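# Load a motor housing can into the press nest

## Task

Pick a single motor housing can out of the steel tray on the robot's table and put it into the round nest beneath the press's raised ram on that same table. It must sit with its open end facing up and be pushed fully down into the nest. At the end, neither gripper may be in contact with any can.

## Robot and tools

Robot: two arms, left_arm and right_arm, each ending in a parallel gripper. left_arm sits on the +y side; the names do not follow image left and right. The job has already been started, so objects and arms may not be in their initial places. A part in the gripper may be tugged briefly, and loose objects may be nudged.

Scene frame (used in results): origin at table-top height, halfway between the two nominal arm bases; +x points out across the table, +z up. The real bases are slightly displaced; a BASES line, if shown, gives their calibrated places. Gripper frame: the fingers point along the gripper's +z axis and close along its y axis. end_effector_position (metres) is the point between the finger pads, under 1 cm behind the tips; end_effector_quat_wxyz is its orientation. Printed positions can be off, more at long reach.

Command offsets are in each arm's own Hand target axes (the gripper frame), not the scene frame. They are offsets from that arm's Hand target when the action or move begins, never absolute poses. Scale: 1.0 equals 0.6 m of travel or 180 degrees of turn; rx, ry, rz form one rotation vector.

execute_actions(actions, cameras): actions is a list of actions; each action is a list of up to 15 rows, one row per control step of 1/30 s. If fewer than 15 rows are given, the last row repeats for the remaining steps. Every row is one flat list of 14 numbers, each in [-1, 1], covering both arms even if only one moves: left_arm dx, dy, dz, rx, ry, rz, opening, then right_arm dx, dy, dz, rx, ry, rz, opening. All rows of one action count from the Hand target at that action's start, so a repeated offset in a later action adds more motion. The opening is absolute, not an offset: +1 fully open (about 87 mm between pads), +0.5 about 69 mm, 0 about 43 mm, -0.5 about 18 mm, -1 closed. A 0 opening is a real command, so resend the current value to leave a gripper unchanged. An empty actions list just returns state and images. cameras selects images: omitted, null or ["all"] gives all, [] gives none; unknown names void the call.

move(target, speed, blend, opening_speed, blocking, cameras): drives each gripper along a straight line toward an offset from its Hand target. target is one 14-number row as above, or a list of up to 15 such rows differing only in pose offsets; every row counts from the same starting Hand targets. speed: path top speed in m/s, 0.002 to 0.5, default 0.25 (turns up to twice that in rad/s); one value or one per target. blend (m) rounds corners between listed targets; default 0 stops at each. opening_speed (0.2 or more per second on the -1 to +1 scale) ramps the fingers; without it the opening is sent at once. A move lasts at least 0.5 s and at most 10 s of path. Paths ignore obstacles and the other arm; faster moves stray and hit harder, and targets set deep past a contact press harder. blocking=false returns early; then call wait or stop before other motion. The result adds a move: line with the ending (done, off_target, moving, held, fault) and limits (paced = the sent pose was clipped, held = steps withheld). done means at rest within 10 mm and 2 degrees; it says nothing about contact.

wait(seconds 0 to 10) lets time run with commands held and reports a wait: line. stop() brakes a running move. zoom_image(camera, region) enlarges part of the latest image from cam_head_left or cam_head_right; region is [x0, y0, x1, y1] in pixels, at most 504 by 504. Both cameras give 672x504 images (left K fx=fy 403.073, cx 335.279, cy 251.505; right fx=fy 399.518, cx 337.286, cy 248.197; strong radial distortion). finished_scene(scene=1) ends the job for good; call it only once the can is seated and both grippers are clear.

Controller behaviour: each step the commanded pose is clipped to within 100 mm and 20 degrees of the measured gripper pose. Hand target in results is the last commanded pose after clipping and is the base for the next offsets; if it is short, command the rest from it. A gripper stopped by an object keeps pushing toward its Hand target until you send offsets that pull the target back past it; sending six zeros re-commands the current Hand target. Friction and gravity can leave a gripper low, short or tilted, and small moves may not happen or may go sideways, so check position and orientation after each move and correct tilt. "pose unreachable" names an arm whose command the clearance check withheld; that check does not prevent the grippers themselves colliding. Step readings list positions at some steps; HELD marks withheld steps.

Gripping: grip_measured uses the same scale as the opening command (Joint positions show the gripper on 0 closed to 1 open). Readings can be off by about 1 mm (0.043). To hold firmly, command about 0.04 below the reading at first contact; less gives a lighter grip. Each pad pushes up to roughly 20 N; fast closing can squeeze harder.

Joint ranges (rad): waist -2.618 to 3.054, shoulder 0.000 to 3.142, elbow 0.000 to 3.142 (straight at 2.901), wrist pitch -1.571 to 1.571, wrist yaw -1.571 to 1.571, wrist roll -2.094 to 2.094. Joint torques follow Joint positions order, positive toward larger angles; joints 1 to 3 wrap at ±28 N m.

Heat: holding loads, stretched arms or pushing at unreachable poses warm the motors. MOTOR HOT appears at 75 °C; at 90 °C an OVER-TEMPERATURE FAULT folds that arm away for good; at 100 °C it collapses.

Avoid: dropping the can, releasing a part while it still moves, slamming or hard pushing, arms striking each other, and anything leaving the table. Move smoothly and promptly.

Each tool is called after "Emit:" as name(argument=value, ...), one argument or row to a line, values as JSON.

## Session

Emit:
execute_actions(
  actions=[],
)

Scene clock: 836.43 s.
left_arm: end_effector_position=(+0.1684, +0.0132, +0.0283) grip_measured=-0.025 end_effector_quat_wxyz=(+0.308, +0.393, +0.852, -0.158) | right_arm: end_effector_position=(+0.5203, -0.4964, +0.3712) grip_measured=+0.978 end_effector_quat_wxyz=(+0.724, +0.437, +0.511, -0.150)
Joint positions: left_arm=[-1.182 1.362 0.599 -0.114 -0.144 -0.212 0.488] | right_arm=[-0.099 1.771 1.565 0.339 0.781 0.41 0.989]
Joint velocities: left_arm=[0.012 -0.007 -0.012 -0.022 -0.066 0.037 -0.001] | right_arm=[-0.012 0.007 -0.002 -0.007 -0.007 -0.007 -0.003]
Joint torques (N m): left_arm=[-0.61 -4.19 5.26 1.54 -0.07 -0.07] | right_arm=[-0.23 -9.36 8.21 1.63 -0.06 -0.04]
Heat: left arm: 44 °C; right arm: 52 °C.
Hand target: left_arm +0.1699, +0.0091, +0.0285; +0.316, +0.388, +0.851, -0.161 | right_arm +0.5166, -0.4959, +0.3856; +0.734, +0.438, +0.499, -0.144
Tool commands: left_gripper/opening=-0.14 right_gripper/opening=+1.0
Off the commanded pose: left_arm 0.005 m, 1 deg | right_arm 0.015 m, 2 deg.

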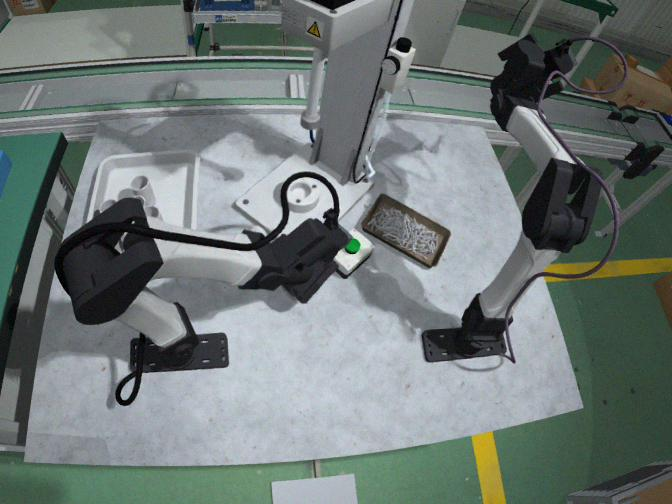

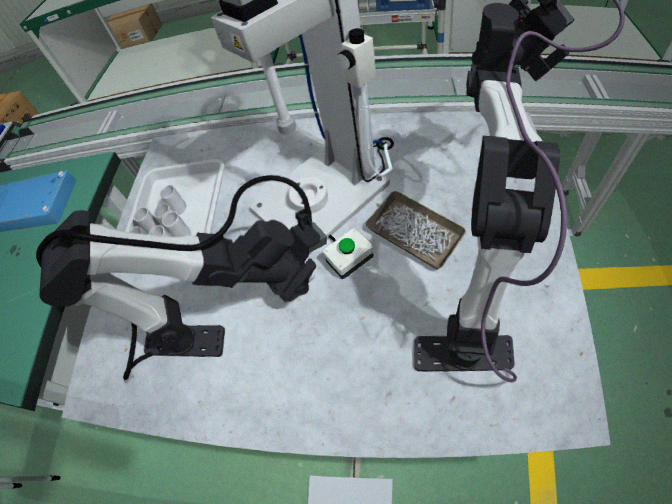

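Emit:
zoom_image(
  camera="cam_head_left",
  region=[220, 150, 400, 310],
)

Emit:
zoom_image(
  camera="cam_head_right",
  region=[220, 150, 400, 310],
)

Emit:
zoom_image(
  camera="cam_head_right",
  region=[110, 140, 240, 260],
)

Emit:
zoom_image(
  camera="cam_head_left",
  region=[80, 140, 210, 260],
)

Scaled by 2.800.

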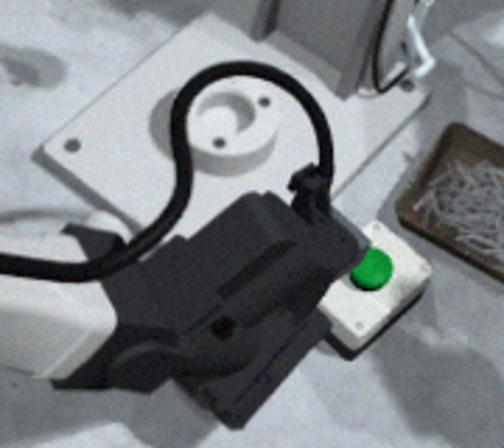

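Scaled by 2.800.

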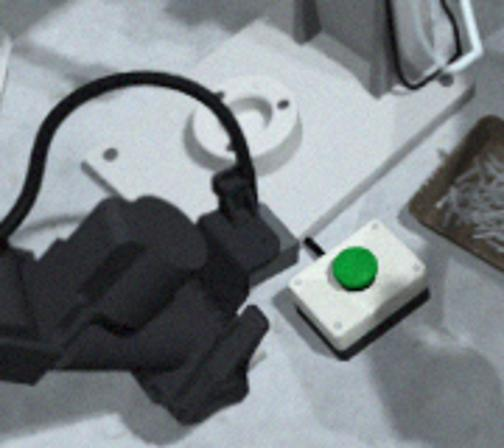

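Scaled by 3.877.

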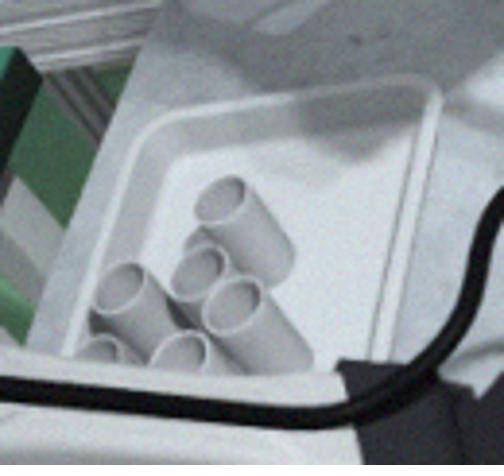

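Scaled by 3.877.

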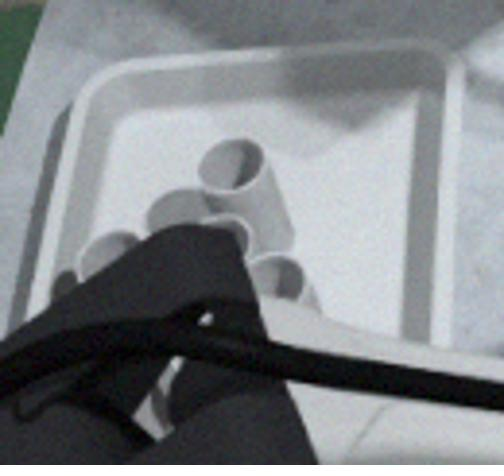

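Emit:
move(
  target=[-0.13,-0.005,-0.152,0,0,0,-0.14,0,0,0,0,0,0,1],
  speed=0.12,
)

Emit:
zoom_image(
  camera="cam_head_left",
  region=[220, 150, 400, 310],
)

Emit:
zoom_image(
  camera="cam_head_right",
  region=[220, 150, 400, 310],
)

Scene clock: 847.40 s.
left_arm: end_effector_position=(+0.1657, +0.0155, +0.1299) grip_measured=-0.025 end_effector_quat_wxyz=(+0.294, +0.397, +0.857, -0.146) | right_arm: end_effector_position=(+0.5203, -0.4964, +0.3712) grip_measured=+0.978 end_effector_quat_wxyz=(+0.724, +0.437, +0.511, -0.150)
Joint positions: left_arm=[-1.188 1.251 0.963 -0.628 -0.148 -0.217 0.488] | right_arm=[-0.099 1.771 1.565 0.339 0.781 0.41 0.989]
Joint velocities: left_arm=[0.012 -0.017 0.012 -0.022 0.007 0.022 -0.011] | right_arm=[-0.007 0.007 0.012 -0.051 -0.007 0.007 0.013]
Joint torques (N m): left_arm=[-0.57 -6.8 8.92 1.18 -0.07 -0.07] | right_arm=[-0.23 -9.36 8.21 1.63 -0.06 -0.04]
Heat: left arm: 44 °C; right arm: 52 °C.
Hand target: left_arm +0.1684, +0.0084, +0.1490; +0.316, +0.388, +0.851, -0.161 | right_arm +0.5166, -0.4959, +0.3856; +0.734, +0.438, +0.499, -0.144
Off the commanded pose: left_arm 0.019 m, 3 deg | right_arm 0.015 m, 2 deg.
move: off_target (left_arm, right_arm)

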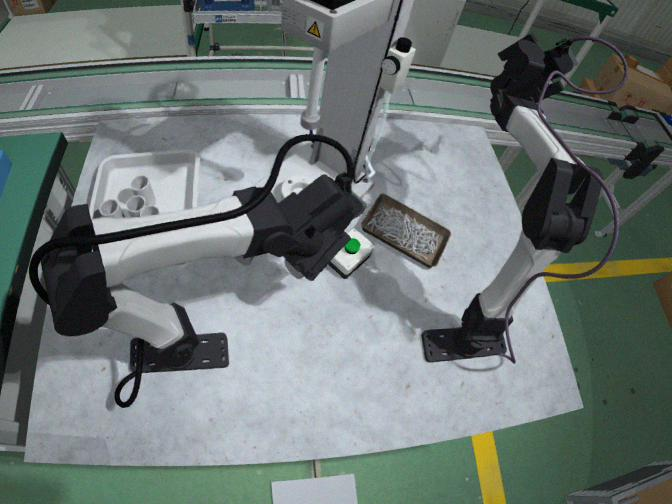

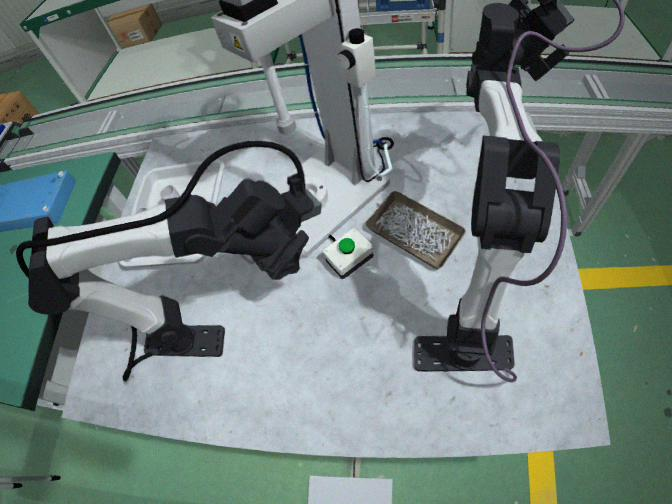

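Scaled by 2.800.

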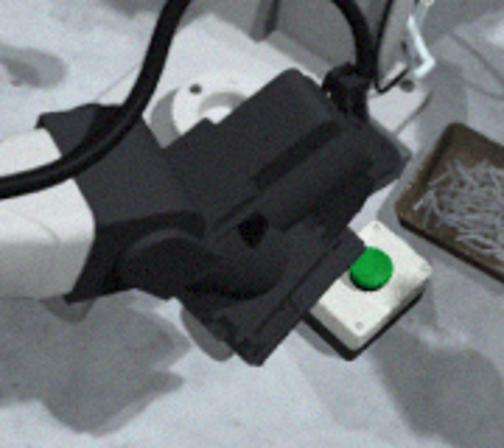

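Scaled by 2.800.

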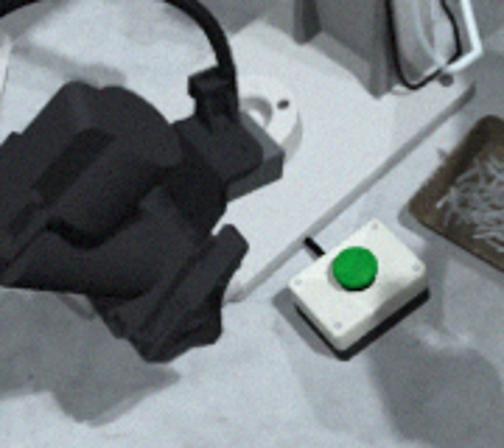

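Emit:
zoom_image(
  camera="cam_head_left",
  region=[270, 230, 340, 290],
)

Emit:
zoom_image(
  camera="cam_head_left",
  region=[80, 140, 210, 260],
)

Scaled by 7.200.

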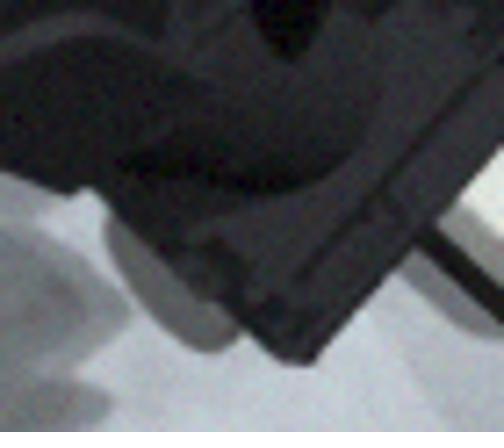

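Scaled by 3.877.

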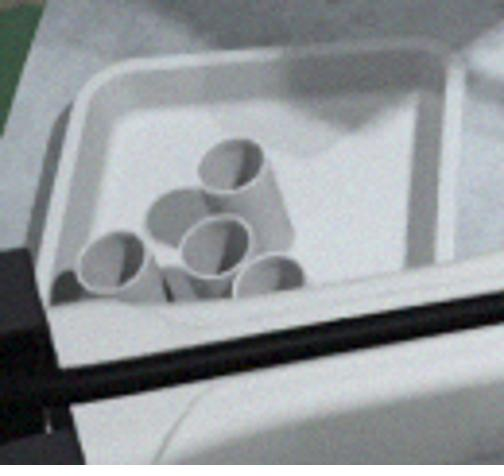

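Emit:
move(
  target=[-0.11,0,-0.13,0,-0.22,0,-0.14,0,0,0,0,0,0,1],
  speed=0.2,
)

Emit:
zoom_image(
  camera="cam_head_left",
  region=[240, 140, 400, 300],
)

Emit:
zoom_image(
  camera="cam_head_right",
  region=[220, 140, 380, 300],
)

Scene clock: 858.53 s.
left_arm: end_effector_position=(+0.1666, +0.0142, +0.2442) grip_measured=-0.025 end_effector_quat_wxyz=(+0.569, +0.321, +0.704, -0.279) | right_arm: end_effector_position=(+0.5203, -0.4964, +0.3712) grip_measured=+0.978 end_effector_quat_wxyz=(+0.724, +0.437, +0.511, -0.150)
Joint positions: left_arm=[-1.336 0.772 0.683 -0.126 -0.392 -0.111 0.488] | right_arm=[-0.099 1.771 1.565 0.339 0.781 0.41 0.989]
Joint velocities: left_arm=[-0.027 -0.017 -0.012 0.022 0.037 -0.022 -0.001] | right_arm=[0.002 -0.012 0.002 -0.007 -0.037 -0.051 -0.003]
Joint torques (N m): left_arm=[-0.44 -1.96 6.28 1.98 -0.07 0.12] | right_arm=[-0.23 -9.35 8.21 1.62 -0.06 -0.04]
Heat: left arm: 44 °C; right arm: 52 °C.
Hand target: left_arm +0.1678, +0.0124, +0.2538; +0.583, +0.312, +0.693, -0.286 | right_arm +0.5166, -0.4959, +0.3856; +0.734, +0.438, +0.499, -0.144
Off the commanded pose: left_arm 0.008 m, 3 deg | right_arm 0.015 m, 2 deg.
move: off_target (left_arm, right_arm)

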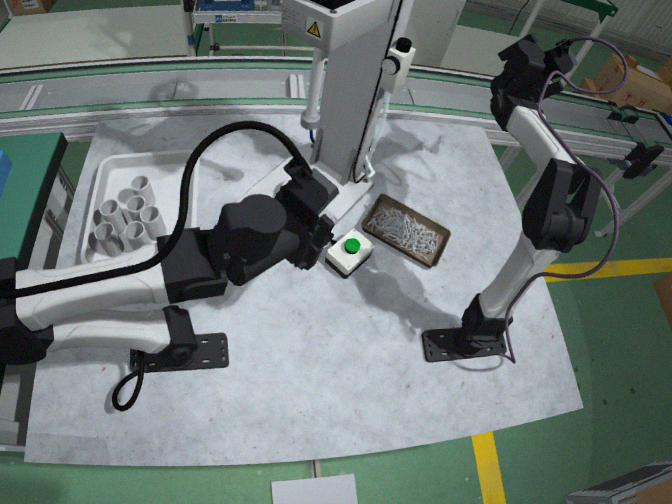

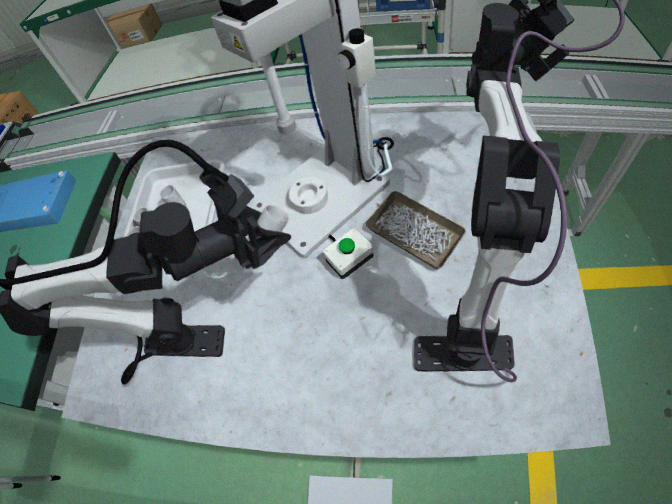

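Scaled by 3.150.

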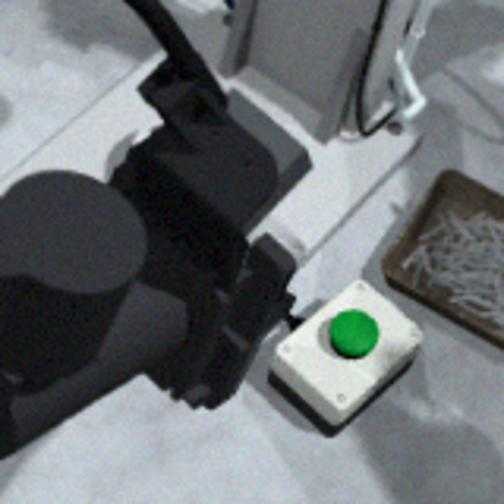

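Scaled by 3.150.

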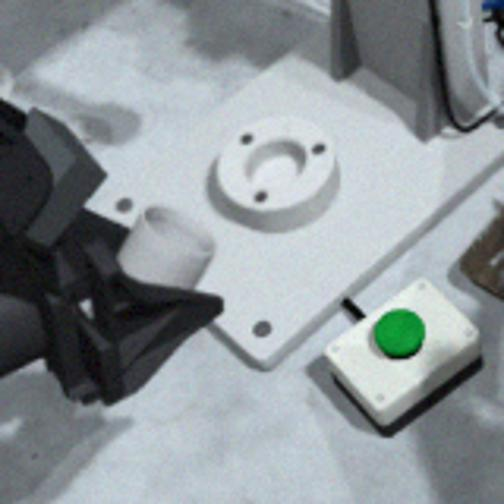

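Emit:
zoom_image(
  camera="cam_head_right",
  region=[240, 190, 300, 250],
)

Emit:
zoom_image(
  camera="cam_head_left",
  region=[300, 190, 360, 250],
)

Emit:
zoom_image(
  camera="cam_head_left",
  region=[80, 140, 210, 270],
)

Scaled by 8.400.

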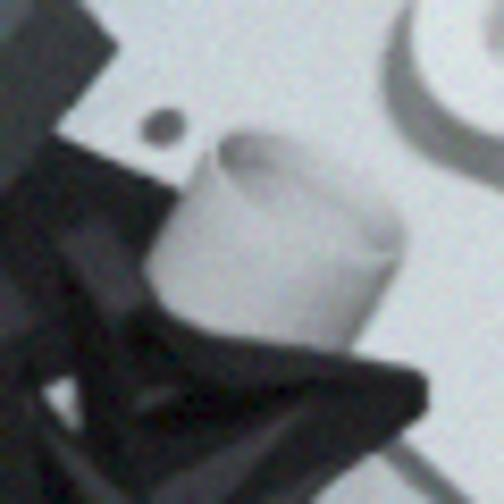

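Scaled by 8.400.

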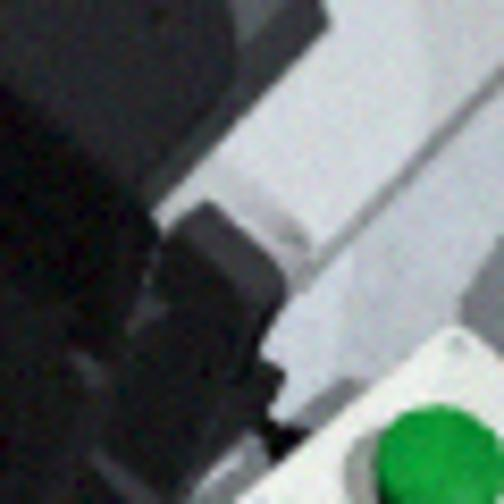

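Scaled by 3.877.

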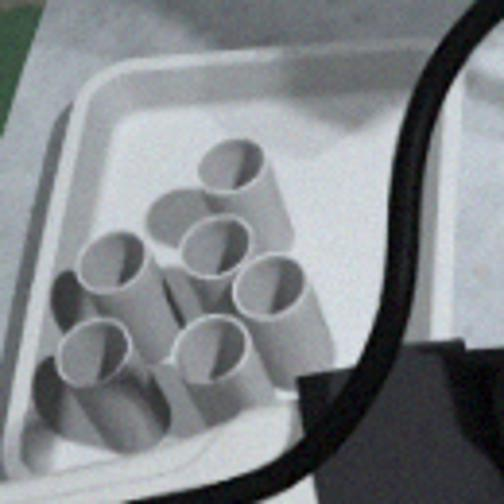

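Emit:
move(
  target=[0.172,0.004,0.027,0,0.22,0,-0.14,0,0,0,0,0,0,1],
  speed=0.2,
  cameras=[],
)

Scene clock: 883.90 s.
left_arm: end_effector_position=(+0.1648, +0.0202, +0.1333) grip_measured=-0.025 end_effector_quat_wxyz=(+0.306, +0.398, +0.853, -0.146) | right_arm: end_effector_position=(+0.5203, -0.4964, +0.3712) grip_measured=+0.978 end_effector_quat_wxyz=(+0.724, +0.437, +0.511, -0.150)
Joint positions: left_arm=[-1.195 1.214 0.941 -0.623 -0.164 -0.211 0.488] | right_arm=[-0.099 1.771 1.565 0.339 0.781 0.41 0.989]
Joint velocities: left_arm=[-0.012 0.002 -0.017 -0.007 0.066 0.037 0.004] | right_arm=[0.002 0.002 0.012 -0.007 0.022 -0.007 -0.003]
Joint torques (N m): left_arm=[0.54 -3.93 9.36 1.22 0.08 -0.08] | right_arm=[-0.23 -9.36 8.21 1.63 -0.06 -0.04]
Heat: left arm: 44 °C; right arm: 52 °C.
Hand target: left_arm +0.1689, +0.0118, +0.1467; +0.316, +0.388, +0.851, -0.161 | right_arm +0.5166, -0.4959, +0.3856; +0.734, +0.438, +0.499, -0.144
Off the commanded pose: left_arm 0.018 m, 2 deg | right_arm 0.015 m, 2 deg.
move: off_target (left_arm, right_arm)
No camera images: "cameras" was empty.

Emit:
move(
  target=[
    [0.108,0.0045,0.127,0,0,0,-0.14,0,0,0,0,0,0,1],
    [0.128,0.0053,0.15,0,0,0,-0.14,0,0,0,0,0,0,1],
  ],
  speed=[0.15,0.03],
)

Emit:
zoom_image(
  camera="cam_head_right",
  region=[240, 190, 400, 320],
)

Scene clock: 889.30 s.
left_arm: end_effector_position=(+0.1682, +0.0159, +0.0281) grip_measured=-0.025 end_effector_quat_wxyz=(+0.312, +0.393, +0.851, -0.153) | right_arm: end_effector_position=(+0.5203, -0.4964, +0.3712) grip_measured=+0.978 end_effector_quat_wxyz=(+0.724, +0.437, +0.511, -0.150)
Joint positions: left_arm=[-1.187 1.351 0.588 -0.113 -0.159 -0.211 0.488] | right_arm=[-0.099 1.771 1.565 0.339 0.781 0.41 0.989]
Joint velocities: left_arm=[-0.002 -0.012 -0.017 0.037 -0.037 -0.081 -0.004] | right_arm=[-0.007 0.007 0.002 0.022 -0.037 -0.007 -0.003]
Joint torques (N m): left_arm=[0.72 -4.16 5.37 1.53 0.08 -0.01] | right_arm=[-0.21 -9.36 8.21 1.63 -0.06 -0.04]
Heat: left arm: 45 °C; right arm: 52 °C.
Hand target: left_arm +0.1705, +0.0124, +0.0280; +0.316, +0.388, +0.851, -0.161 | right_arm +0.5166, -0.4959, +0.3856; +0.734, +0.438, +0.499, -0.144
Off the commanded pose: left_arm 0.006 m, 1 deg | right_arm 0.015 m, 2 deg.
move: off_target (right_arm)

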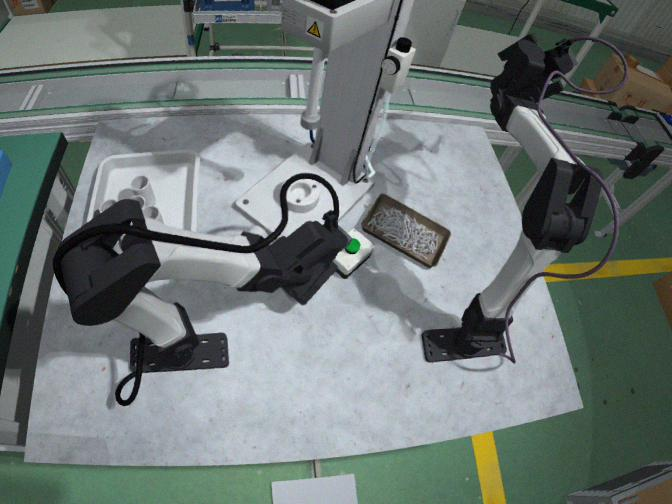

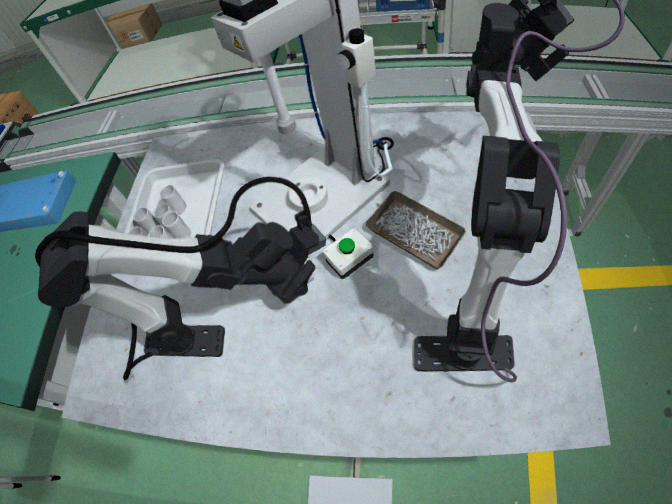

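Scaled by 3.150.

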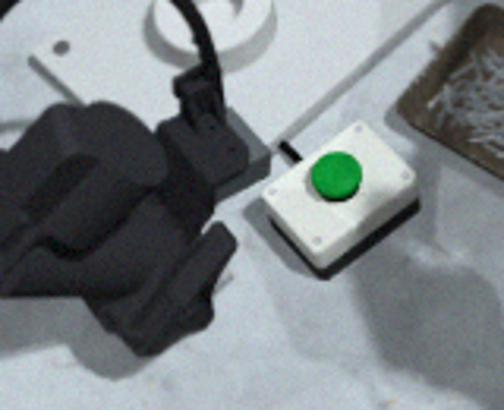

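Emit:
move(
  target=[0.0065,0.0003,0.0076,0,0,0,-0.14,0,0,0,0,0,0,1],
  speed=0.03,
  cameras=[],
)

Scene clock: 892.00 s.
left_arm: end_effector_position=(+0.1688, +0.0144, +0.0258) grip_measured=-0.025 end_effector_quat_wxyz=(+0.315, +0.392, +0.850, -0.156) | right_arm: end_effector_position=(+0.5203, -0.4964, +0.3712) grip_measured=+0.978 end_effector_quat_wxyz=(+0.724, +0.437, +0.511, -0.150)
Joint positions: left_arm=[-1.187 1.359 0.578 -0.087 -0.158 -0.211 0.487] | right_arm=[-0.099 1.771 1.565 0.339 0.781 0.41 0.989]
Joint velocities: left_arm=[0.007 -0.017 -0.002 0.007 0.037 -0.007 -0.006] | right_arm=[-0.007 0.017 0.002 0.051 0.022 0.022 0.003]
Joint torques (N m): left_arm=[0.64 -3.26 4.67 1.56 0.06 0.02] | right_arm=[-0.24 -9.35 8.21 1.63 -0.06 -0.04]
Heat: left arm: 45 °C; right arm: 52 °C.
Hand target: left_arm +0.1707, +0.0125, +0.0219; +0.316, +0.388, +0.851, -0.161 | right_arm +0.5166, -0.4959, +0.3856; +0.734, +0.438, +0.499, -0.144
Off the commanded pose: left_arm 0.005 m, 1 deg | right_arm 0.015 m, 2 deg.
move: off_target (right_arm)
No camera images: "cameras" was empty.

Emit:
move(
  target=[-0.003,0,-0.004,0,0,0,0.35,0,0,0,0,0,0,1],
  opening_speed=0.4,
  cameras=[],
)

Emit:
move(
  target=[0,0,-0.2,0,0,0,0.5,0,0,0,0,0,0,1],
  speed=0.1,
)

Emit:
zoom_image(
  camera="cam_head_left",
  region=[260, 200, 380, 320],
)

Emit:
zoom_image(
  camera="cam_head_right",
  region=[230, 200, 350, 320],
)

Scene clock: 897.43 s.
left_arm: end_effector_position=(+0.1691, +0.0136, +0.0263) grip_measured=+0.350 end_effector_quat_wxyz=(+0.316, +0.392, +0.850, -0.157) | right_arm: end_effector_position=(+0.5203, -0.4964, +0.3712) grip_measured=+0.978 end_effector_quat_wxyz=(+0.724, +0.437, +0.511, -0.150)
Joint positions: left_arm=[-1.187 1.359 0.578 -0.083 -0.158 -0.211 0.675] | right_arm=[-0.099 1.771 1.565 0.339 0.781 0.41 0.989]
Joint velocities: left_arm=[-0.007 -0.002 -0.012 0.037 -0.139 -0.022 0.001] | right_arm=[-0.002 -0.012 0.002 -0.037 -0.066 0.037 -0.003]
Joint torques (N m): left_arm=[0.72 -4.14 5.29 1.35 0.09 0.03] | right_arm=[-0.23 -9.36 8.21 1.63 -0.06 -0.04]
Heat: left arm: 44 °C; right arm: 52 °C.
Hand target: left_arm +0.1705, +0.0126, +0.0249; +0.316, +0.388, +0.851, -0.161 | right_arm +0.5166, -0.4959, +0.3856; +0.734, +0.438, +0.499, -0.144
Off the commanded pose: left_arm 0.002 m, 1 deg | right_arm 0.015 m, 2 deg.
move: off_target (right_arm)
No camera images: "cameras" was empty.

Scene clock: 899.43 s.
left_arm: end_effector_position=(+0.1186, +0.0772, +0.1056) grip_measured=+0.500 end_effector_quat_wxyz=(+0.304, +0.394, +0.854, -0.155) | right_arm: end_effector_position=(+0.5203, -0.4964, +0.3712) grip_measured=+0.978 end_effector_quat_wxyz=(+0.724, +0.437, +0.511, -0.150)
Joint positions: left_arm=[-1.296 0.903 0.68 -0.681 -0.215 -0.304 0.75] | right_arm=[-0.099 1.771 1.565 0.339 0.781 0.41 0.989]
Joint velocities: left_arm=[0.022 0.002 0.002 0.037 -0.007 0.022 -0.01] | right_arm=[0.002 -0.012 -0.027 -0.007 0.022 -0.007 0.013]
Joint torques (N m): left_arm=[-0.61 -2.39 8.69 1.06 -0.12 -0.07] | right_arm=[-0.23 -9.36 8.21 1.63 -0.06 -0.04]
Heat: left arm: 45 °C; right arm: 52 °C.
Hand target: left_arm +0.1197, +0.0734, +0.1171; +0.314, +0.387, +0.852, -0.162 | right_arm +0.5166, -0.4959, +0.3856; +0.734, +0.438, +0.499, -0.144
Off the commanded pose: left_arm 0.010 m, 2 deg | right_arm 0.015 m, 2 deg.
move: off_target (right_arm)

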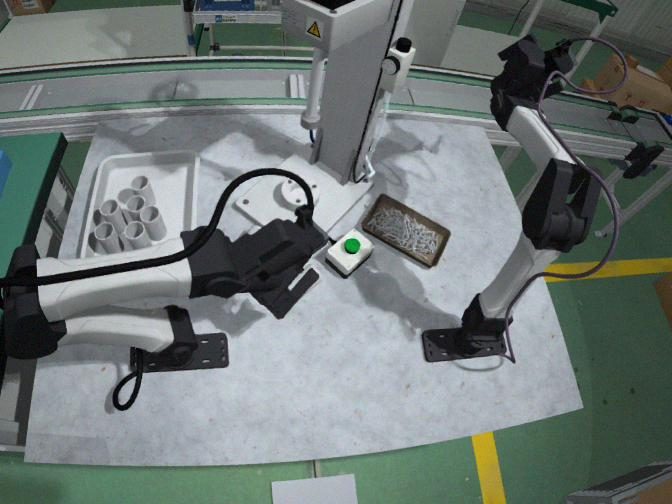

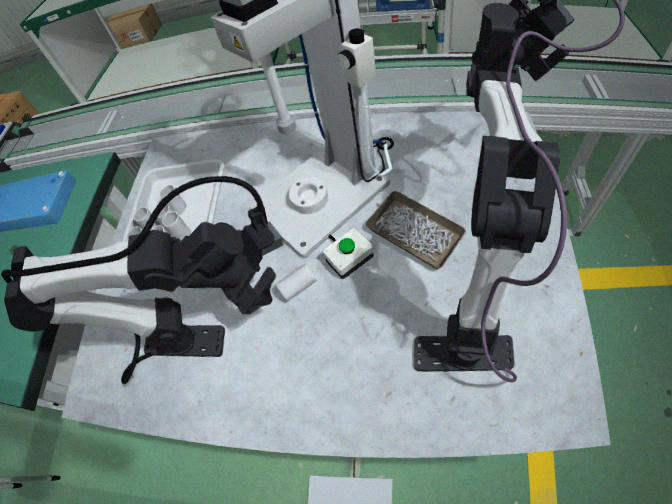

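Scaled by 4.200.

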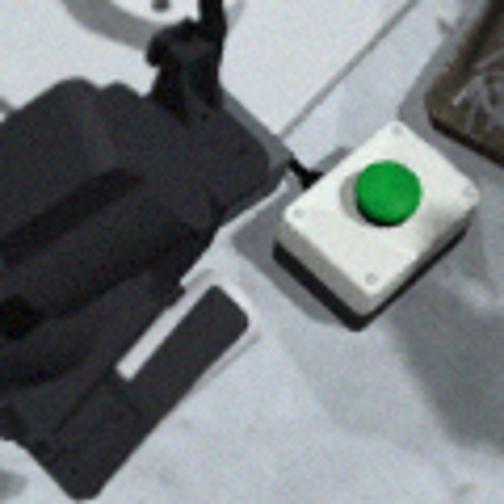

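Scaled by 4.200.

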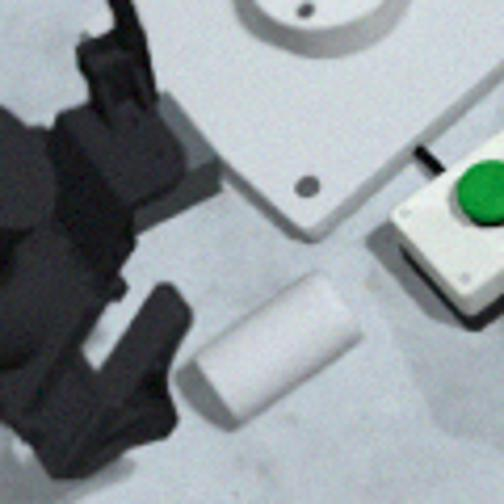

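Emit:
move(
  target=[-0.147,-0.003,0.053,0,0.333,0,0.6,0,0,0,0,0,0,1],
  speed=0.2,
)

Emit:
zoom_image(
  camera="cam_head_right",
  region=[230, 200, 350, 320],
)

Emit:
zoom_image(
  camera="cam_head_left",
  region=[260, 200, 380, 320],
)

Scene clock: 920.07 s.
left_arm: end_effector_position=(+0.1748, +0.0077, +0.1426) grip_measured=+0.600 end_effector_quat_wxyz=(-0.049, +0.411, +0.910, -0.005) | right_arm: end_effector_position=(+0.5203, -0.4964, +0.3712) grip_measured=+0.978 end_effector_quat_wxyz=(+0.724, +0.437, +0.511, -0.150)
Joint positions: left_arm=[-1.064 1.999 1.893 -1.542 0.062 -0.162 0.8] | right_arm=[-0.099 1.771 1.565 0.339 0.781 0.41 0.989]
Joint velocities: left_arm=[-0.002 -0.002 0.007 -0.051 -0.007 -0.066 -0.011] | right_arm=[-0.017 0.007 -0.002 0.022 -0.007 0.022 0.013]
Joint torques (N m): left_arm=[0.59 -8.83 7.28 -0.1 0.25 0.2] | right_arm=[-0.21 -9.35 8.21 1.62 -0.06 -0.04]
Heat: left arm: 47 °C; right arm: 52 °C.
Hand target: left_arm +0.1771, +0.0054, +0.1444; -0.149, +0.412, +0.897, +0.058 | right_arm +0.5166, -0.4959, +0.3856; +0.734, +0.438, +0.499, -0.144
Off the commanded pose: left_arm 0.009 m, 14 deg | right_arm 0.015 m, 2 deg.
joint sent to its limit (left arm) — joint 4 (wrist pitch), lower limit. The joint targets are off in position and orientation.
move: off_target (left_arm, right_arm)

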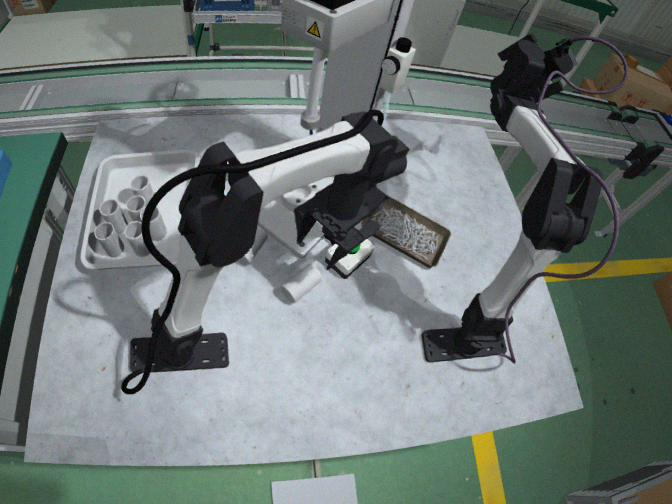

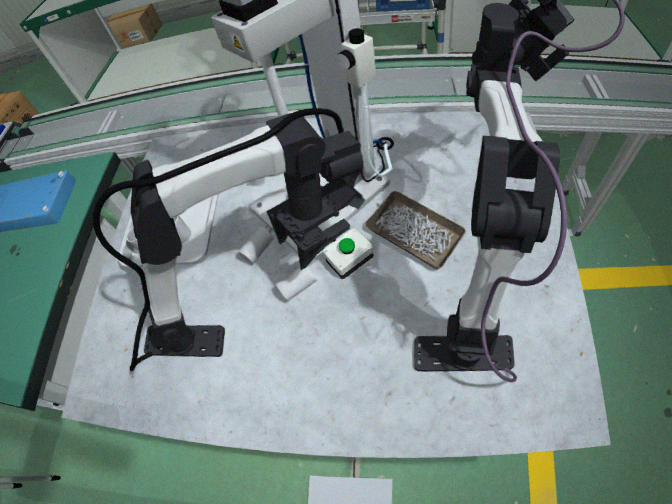

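Scaled by 4.200.

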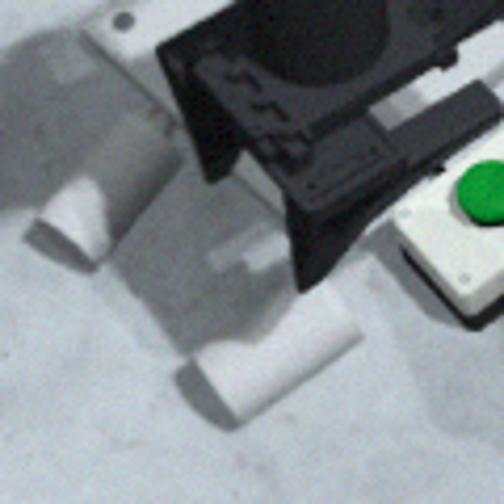

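Scaled by 4.200.

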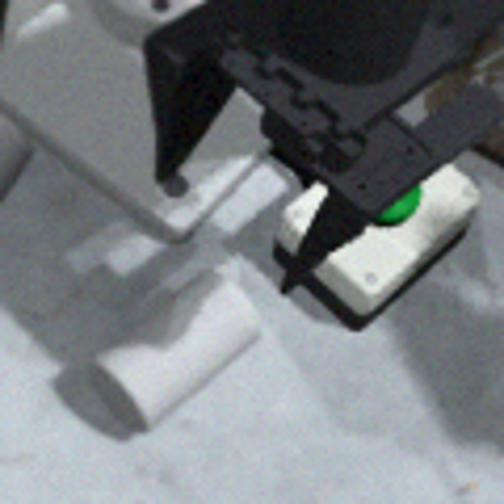

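Emit:
move(
  target=[-0.058,-0.0025,0.128,0,0,0,0.6,0,0,0,0,0,0,1],
  speed=0.12,
)

Emit:
zoom_image(
  camera="cam_head_right",
  region=[230, 200, 350, 320],
)

Emit:
zoom_image(
  camera="cam_head_left",
  region=[260, 200, 380, 320],
)

Scene clock: 929.27 s.
left_arm: end_effector_position=(+0.1767, +0.0050, +0.0599) grip_measured=+0.600 end_effector_quat_wxyz=(-0.155, +0.405, +0.899, +0.065) | right_arm: end_effector_position=(+0.5203, -0.4964, +0.3712) grip_measured=+0.978 end_effector_quat_wxyz=(+0.724, +0.437, +0.511, -0.150)
Joint positions: left_arm=[-1.064 2.284 1.917 -1.537 0.063 -0.154 0.8] | right_arm=[-0.099 1.771 1.565 0.339 0.781 0.41 0.989]
Joint velocities: left_arm=[-0.022 0.002 0.017 -0.037 0.007 0.022 0.011] | right_arm=[-0.007 -0.007 0.022 0.007 -0.066 -0.022 0.024]
Joint torques (N m): left_arm=[-0.09 -10.95 6.64 -0.37 0.14 0.17] | right_arm=[-0.21 -9.36 8.21 1.63 -0.06 -0.04]
Heat: left arm: 46 °C; right arm: 52 °C.
Hand target: left_arm +0.1799, -0.0012, +0.0587; -0.149, +0.411, +0.897, +0.059 | right_arm +0.5166, -0.4959, +0.3856; +0.734, +0.438, +0.499, -0.144
Off the commanded pose: left_arm 0.009 m, 1 deg | right_arm 0.015 m, 2 deg.
move: off_target (right_arm)

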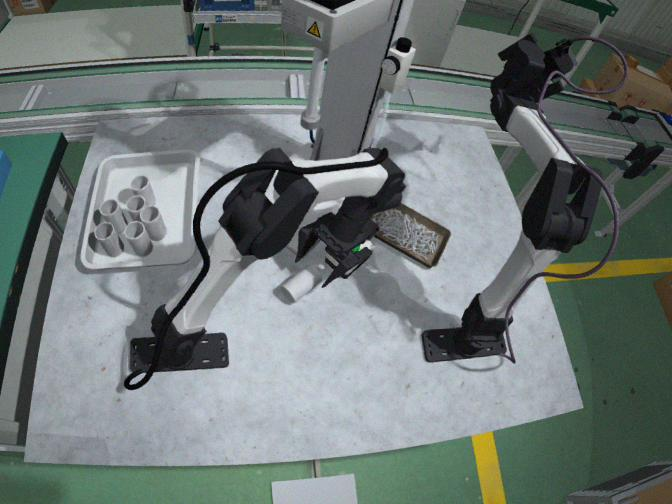

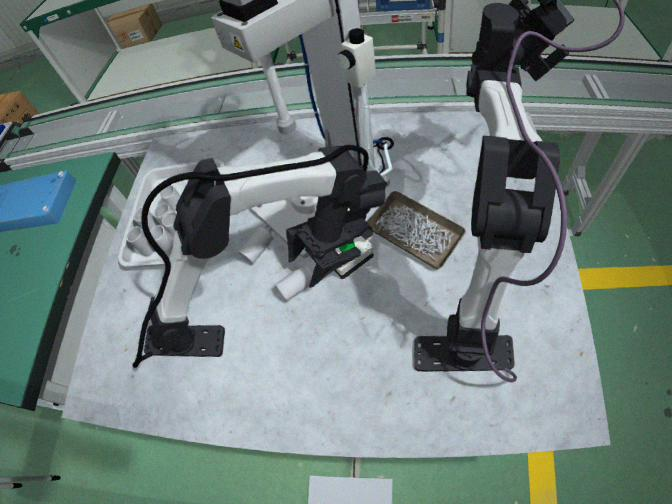

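Scaled by 4.200.

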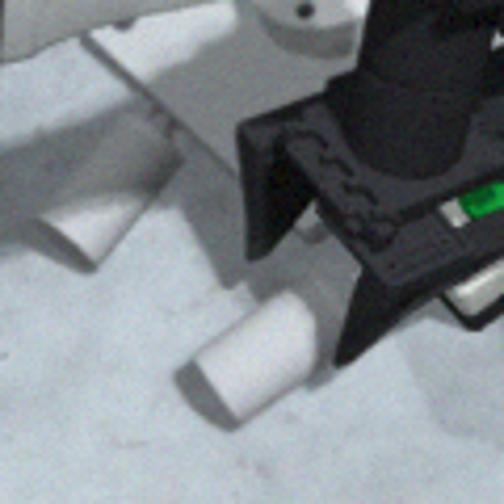

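Scaled by 4.200.

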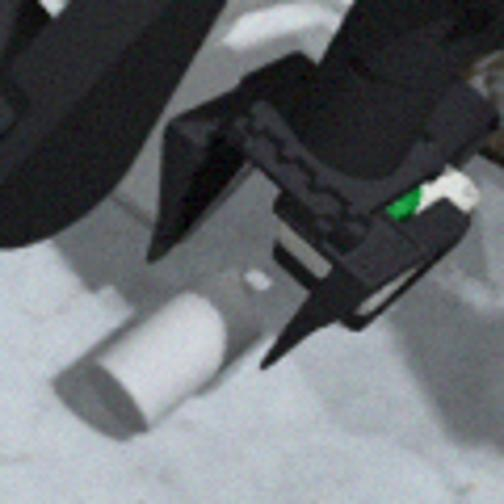

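Emit:
move(
  target=[-0.0205,0,0.0564,0,0,0,0.6,0,0,0,0,0,0,1],
  speed=0.06,
)

Emit:
zoom_image(
  camera="cam_head_right",
  region=[230, 200, 350, 320],
)

Emit:
zoom_image(
  camera="cam_head_left",
  region=[260, 200, 380, 320],
)

Scene clock: 940.90 s.
left_arm: end_effector_position=(+0.1823, -0.0040, +0.0345) grip_measured=+0.600 end_effector_quat_wxyz=(-0.137, +0.408, +0.901, +0.053) | right_arm: end_effector_position=(+0.5203, -0.4964, +0.3712) grip_measured=+0.978 end_effector_quat_wxyz=(+0.724, +0.437, +0.511, -0.150)
Joint positions: left_arm=[-1.064 2.301 1.866 -1.425 0.064 -0.152 0.8] | right_arm=[-0.099 1.771 1.565 0.339 0.781 0.41 0.989]
Joint velocities: left_arm=[0.002 -0.022 0.007 -0.066 -0.037 -0.022 -0.002] | right_arm=[0.002 -0.007 -0.017 0.051 0.007 0.007 -0.003]
Joint torques (N m): left_arm=[-0.2 -9.95 3.23 -0.21 0.14 0.15] | right_arm=[-0.23 -9.35 8.21 1.63 -0.06 -0.04]
Heat: left arm: 46 °C; right arm: 52 °C.
Hand target: left_arm +0.1799, -0.0017, +0.0226; -0.149, +0.411, +0.897, +0.059 | right_arm +0.5166, -0.4959, +0.3856; +0.734, +0.438, +0.499, -0.144
Off the commanded pose: left_arm 0.012 m, 2 deg | right_arm 0.015 m, 2 deg.
move: off_target (left_arm, right_arm)

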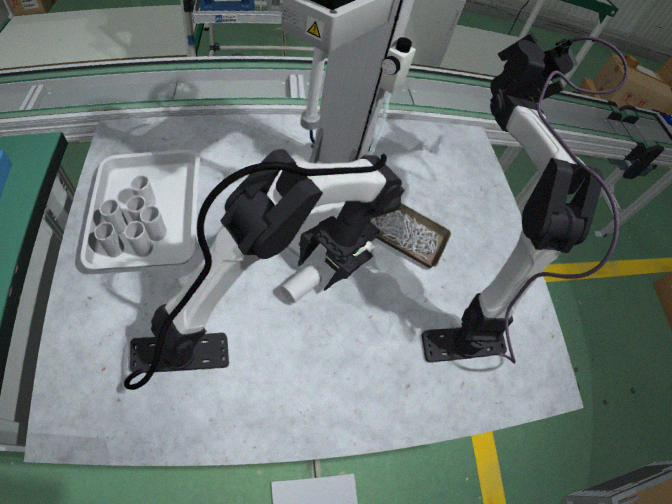

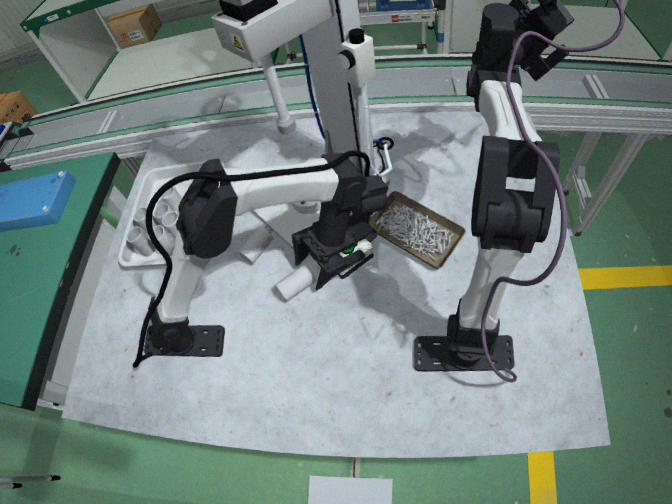

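Scaled by 4.200.

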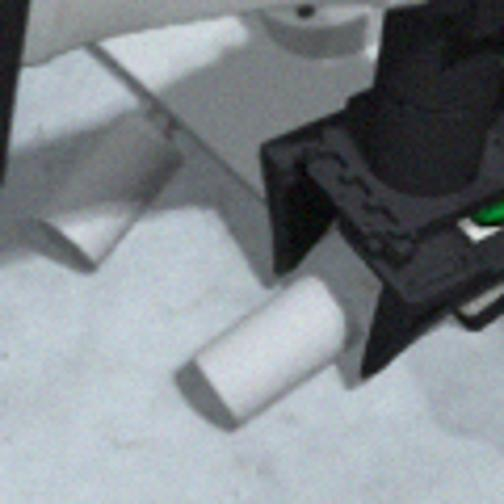

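Scaled by 4.200.

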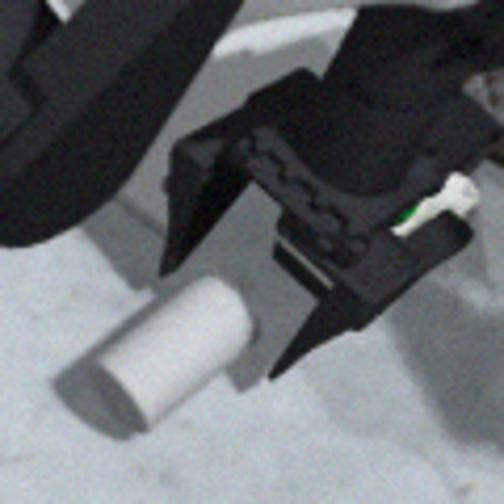

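Emit:
move(
  target=[
    [0.0171,0,-0.047,0,0,0,0.6,0,0,0,0,0,0,1],
    [0.048,0,-0.0357,0,0,0,0.6,0,0,0,0,0,0,1],
    [0.0503,0,0.0067,0,0,0,0.6,0,0,0,0,0,0,1],
  ],
  speed=0.08,
)

Emit:
zoom_image(
  camera="cam_head_right",
  region=[230, 200, 350, 320],
)

Emit:
zoom_image(
  camera="cam_head_left",
  region=[260, 200, 380, 320],
)

Scene clock: 948.03 s.
left_arm: end_effector_position=(+0.1816, -0.0029, +0.0274) grip_measured=+0.600 end_effector_quat_wxyz=(-0.101, +0.411, +0.905, +0.029) | right_arm: end_effector_position=(+0.5203, -0.4964, +0.3712) grip_measured=+0.978 end_effector_quat_wxyz=(+0.724, +0.437, +0.511, -0.150)
Joint positions: left_arm=[-1.064 2.21 1.72 -1.281 0.064 -0.152 0.8] | right_arm=[-0.099 1.771 1.565 0.339 0.781 0.41 0.989]
Joint velocities: left_arm=[-0.027 -0.007 -0.007 -0.066 0.007 -0.037 0.002] | right_arm=[-0.002 -0.002 0.012 -0.007 0.022 0.022 0.003]
Joint torques (N m): left_arm=[-1.11 -11.97 1.5 -0.96 0.15 0.03] | right_arm=[-0.23 -9.36 8.21 1.63 -0.06 -0.04]
Heat: left arm: 45 °C; right arm: 52 °C.
Hand target: left_arm +0.1606, +0.0208, +0.0291; -0.149, +0.411, +0.897, +0.058 | right_arm +0.5166, -0.4959, +0.3856; +0.734, +0.438, +0.499, -0.144
Off the commanded pose: left_arm 0.032 m, 7 deg | right_arm 0.015 m, 2 deg.
move: off_target (left_arm, right_arm)

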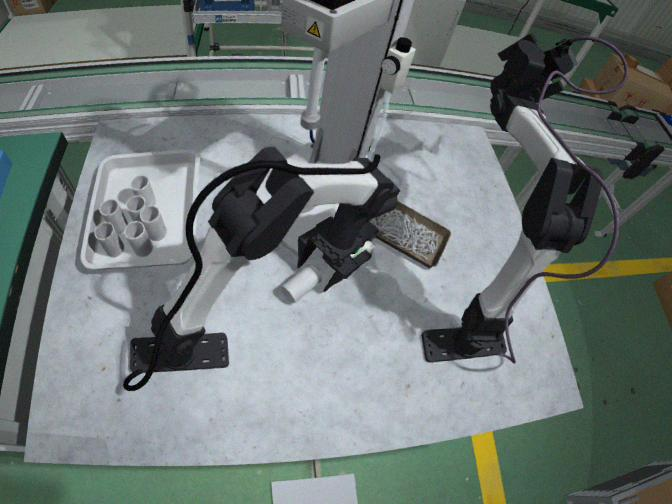

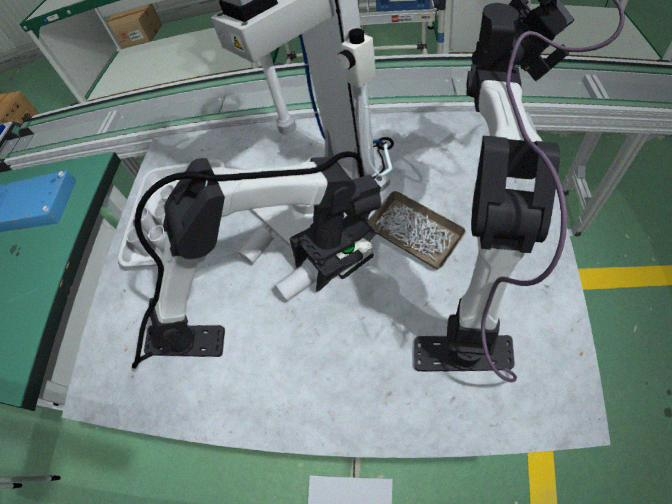

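Scaled by 4.200.

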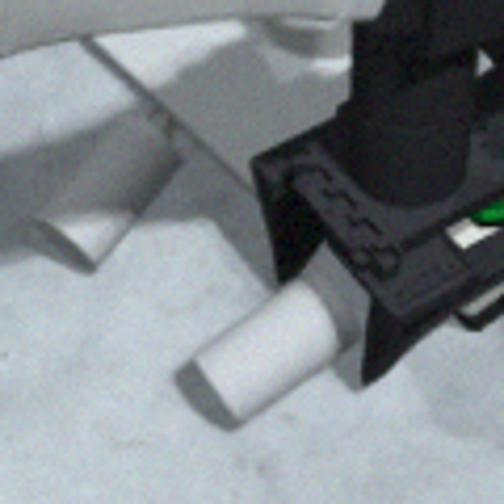

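Scaled by 4.200.

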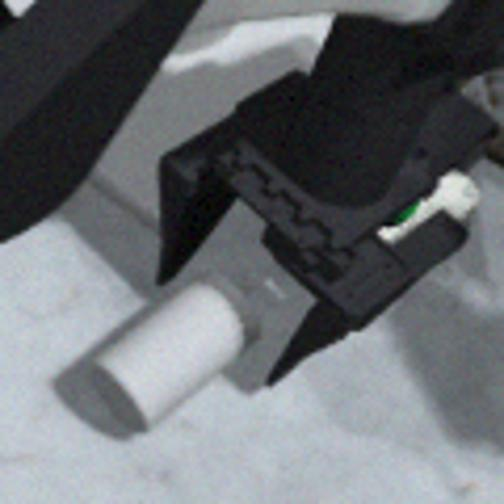

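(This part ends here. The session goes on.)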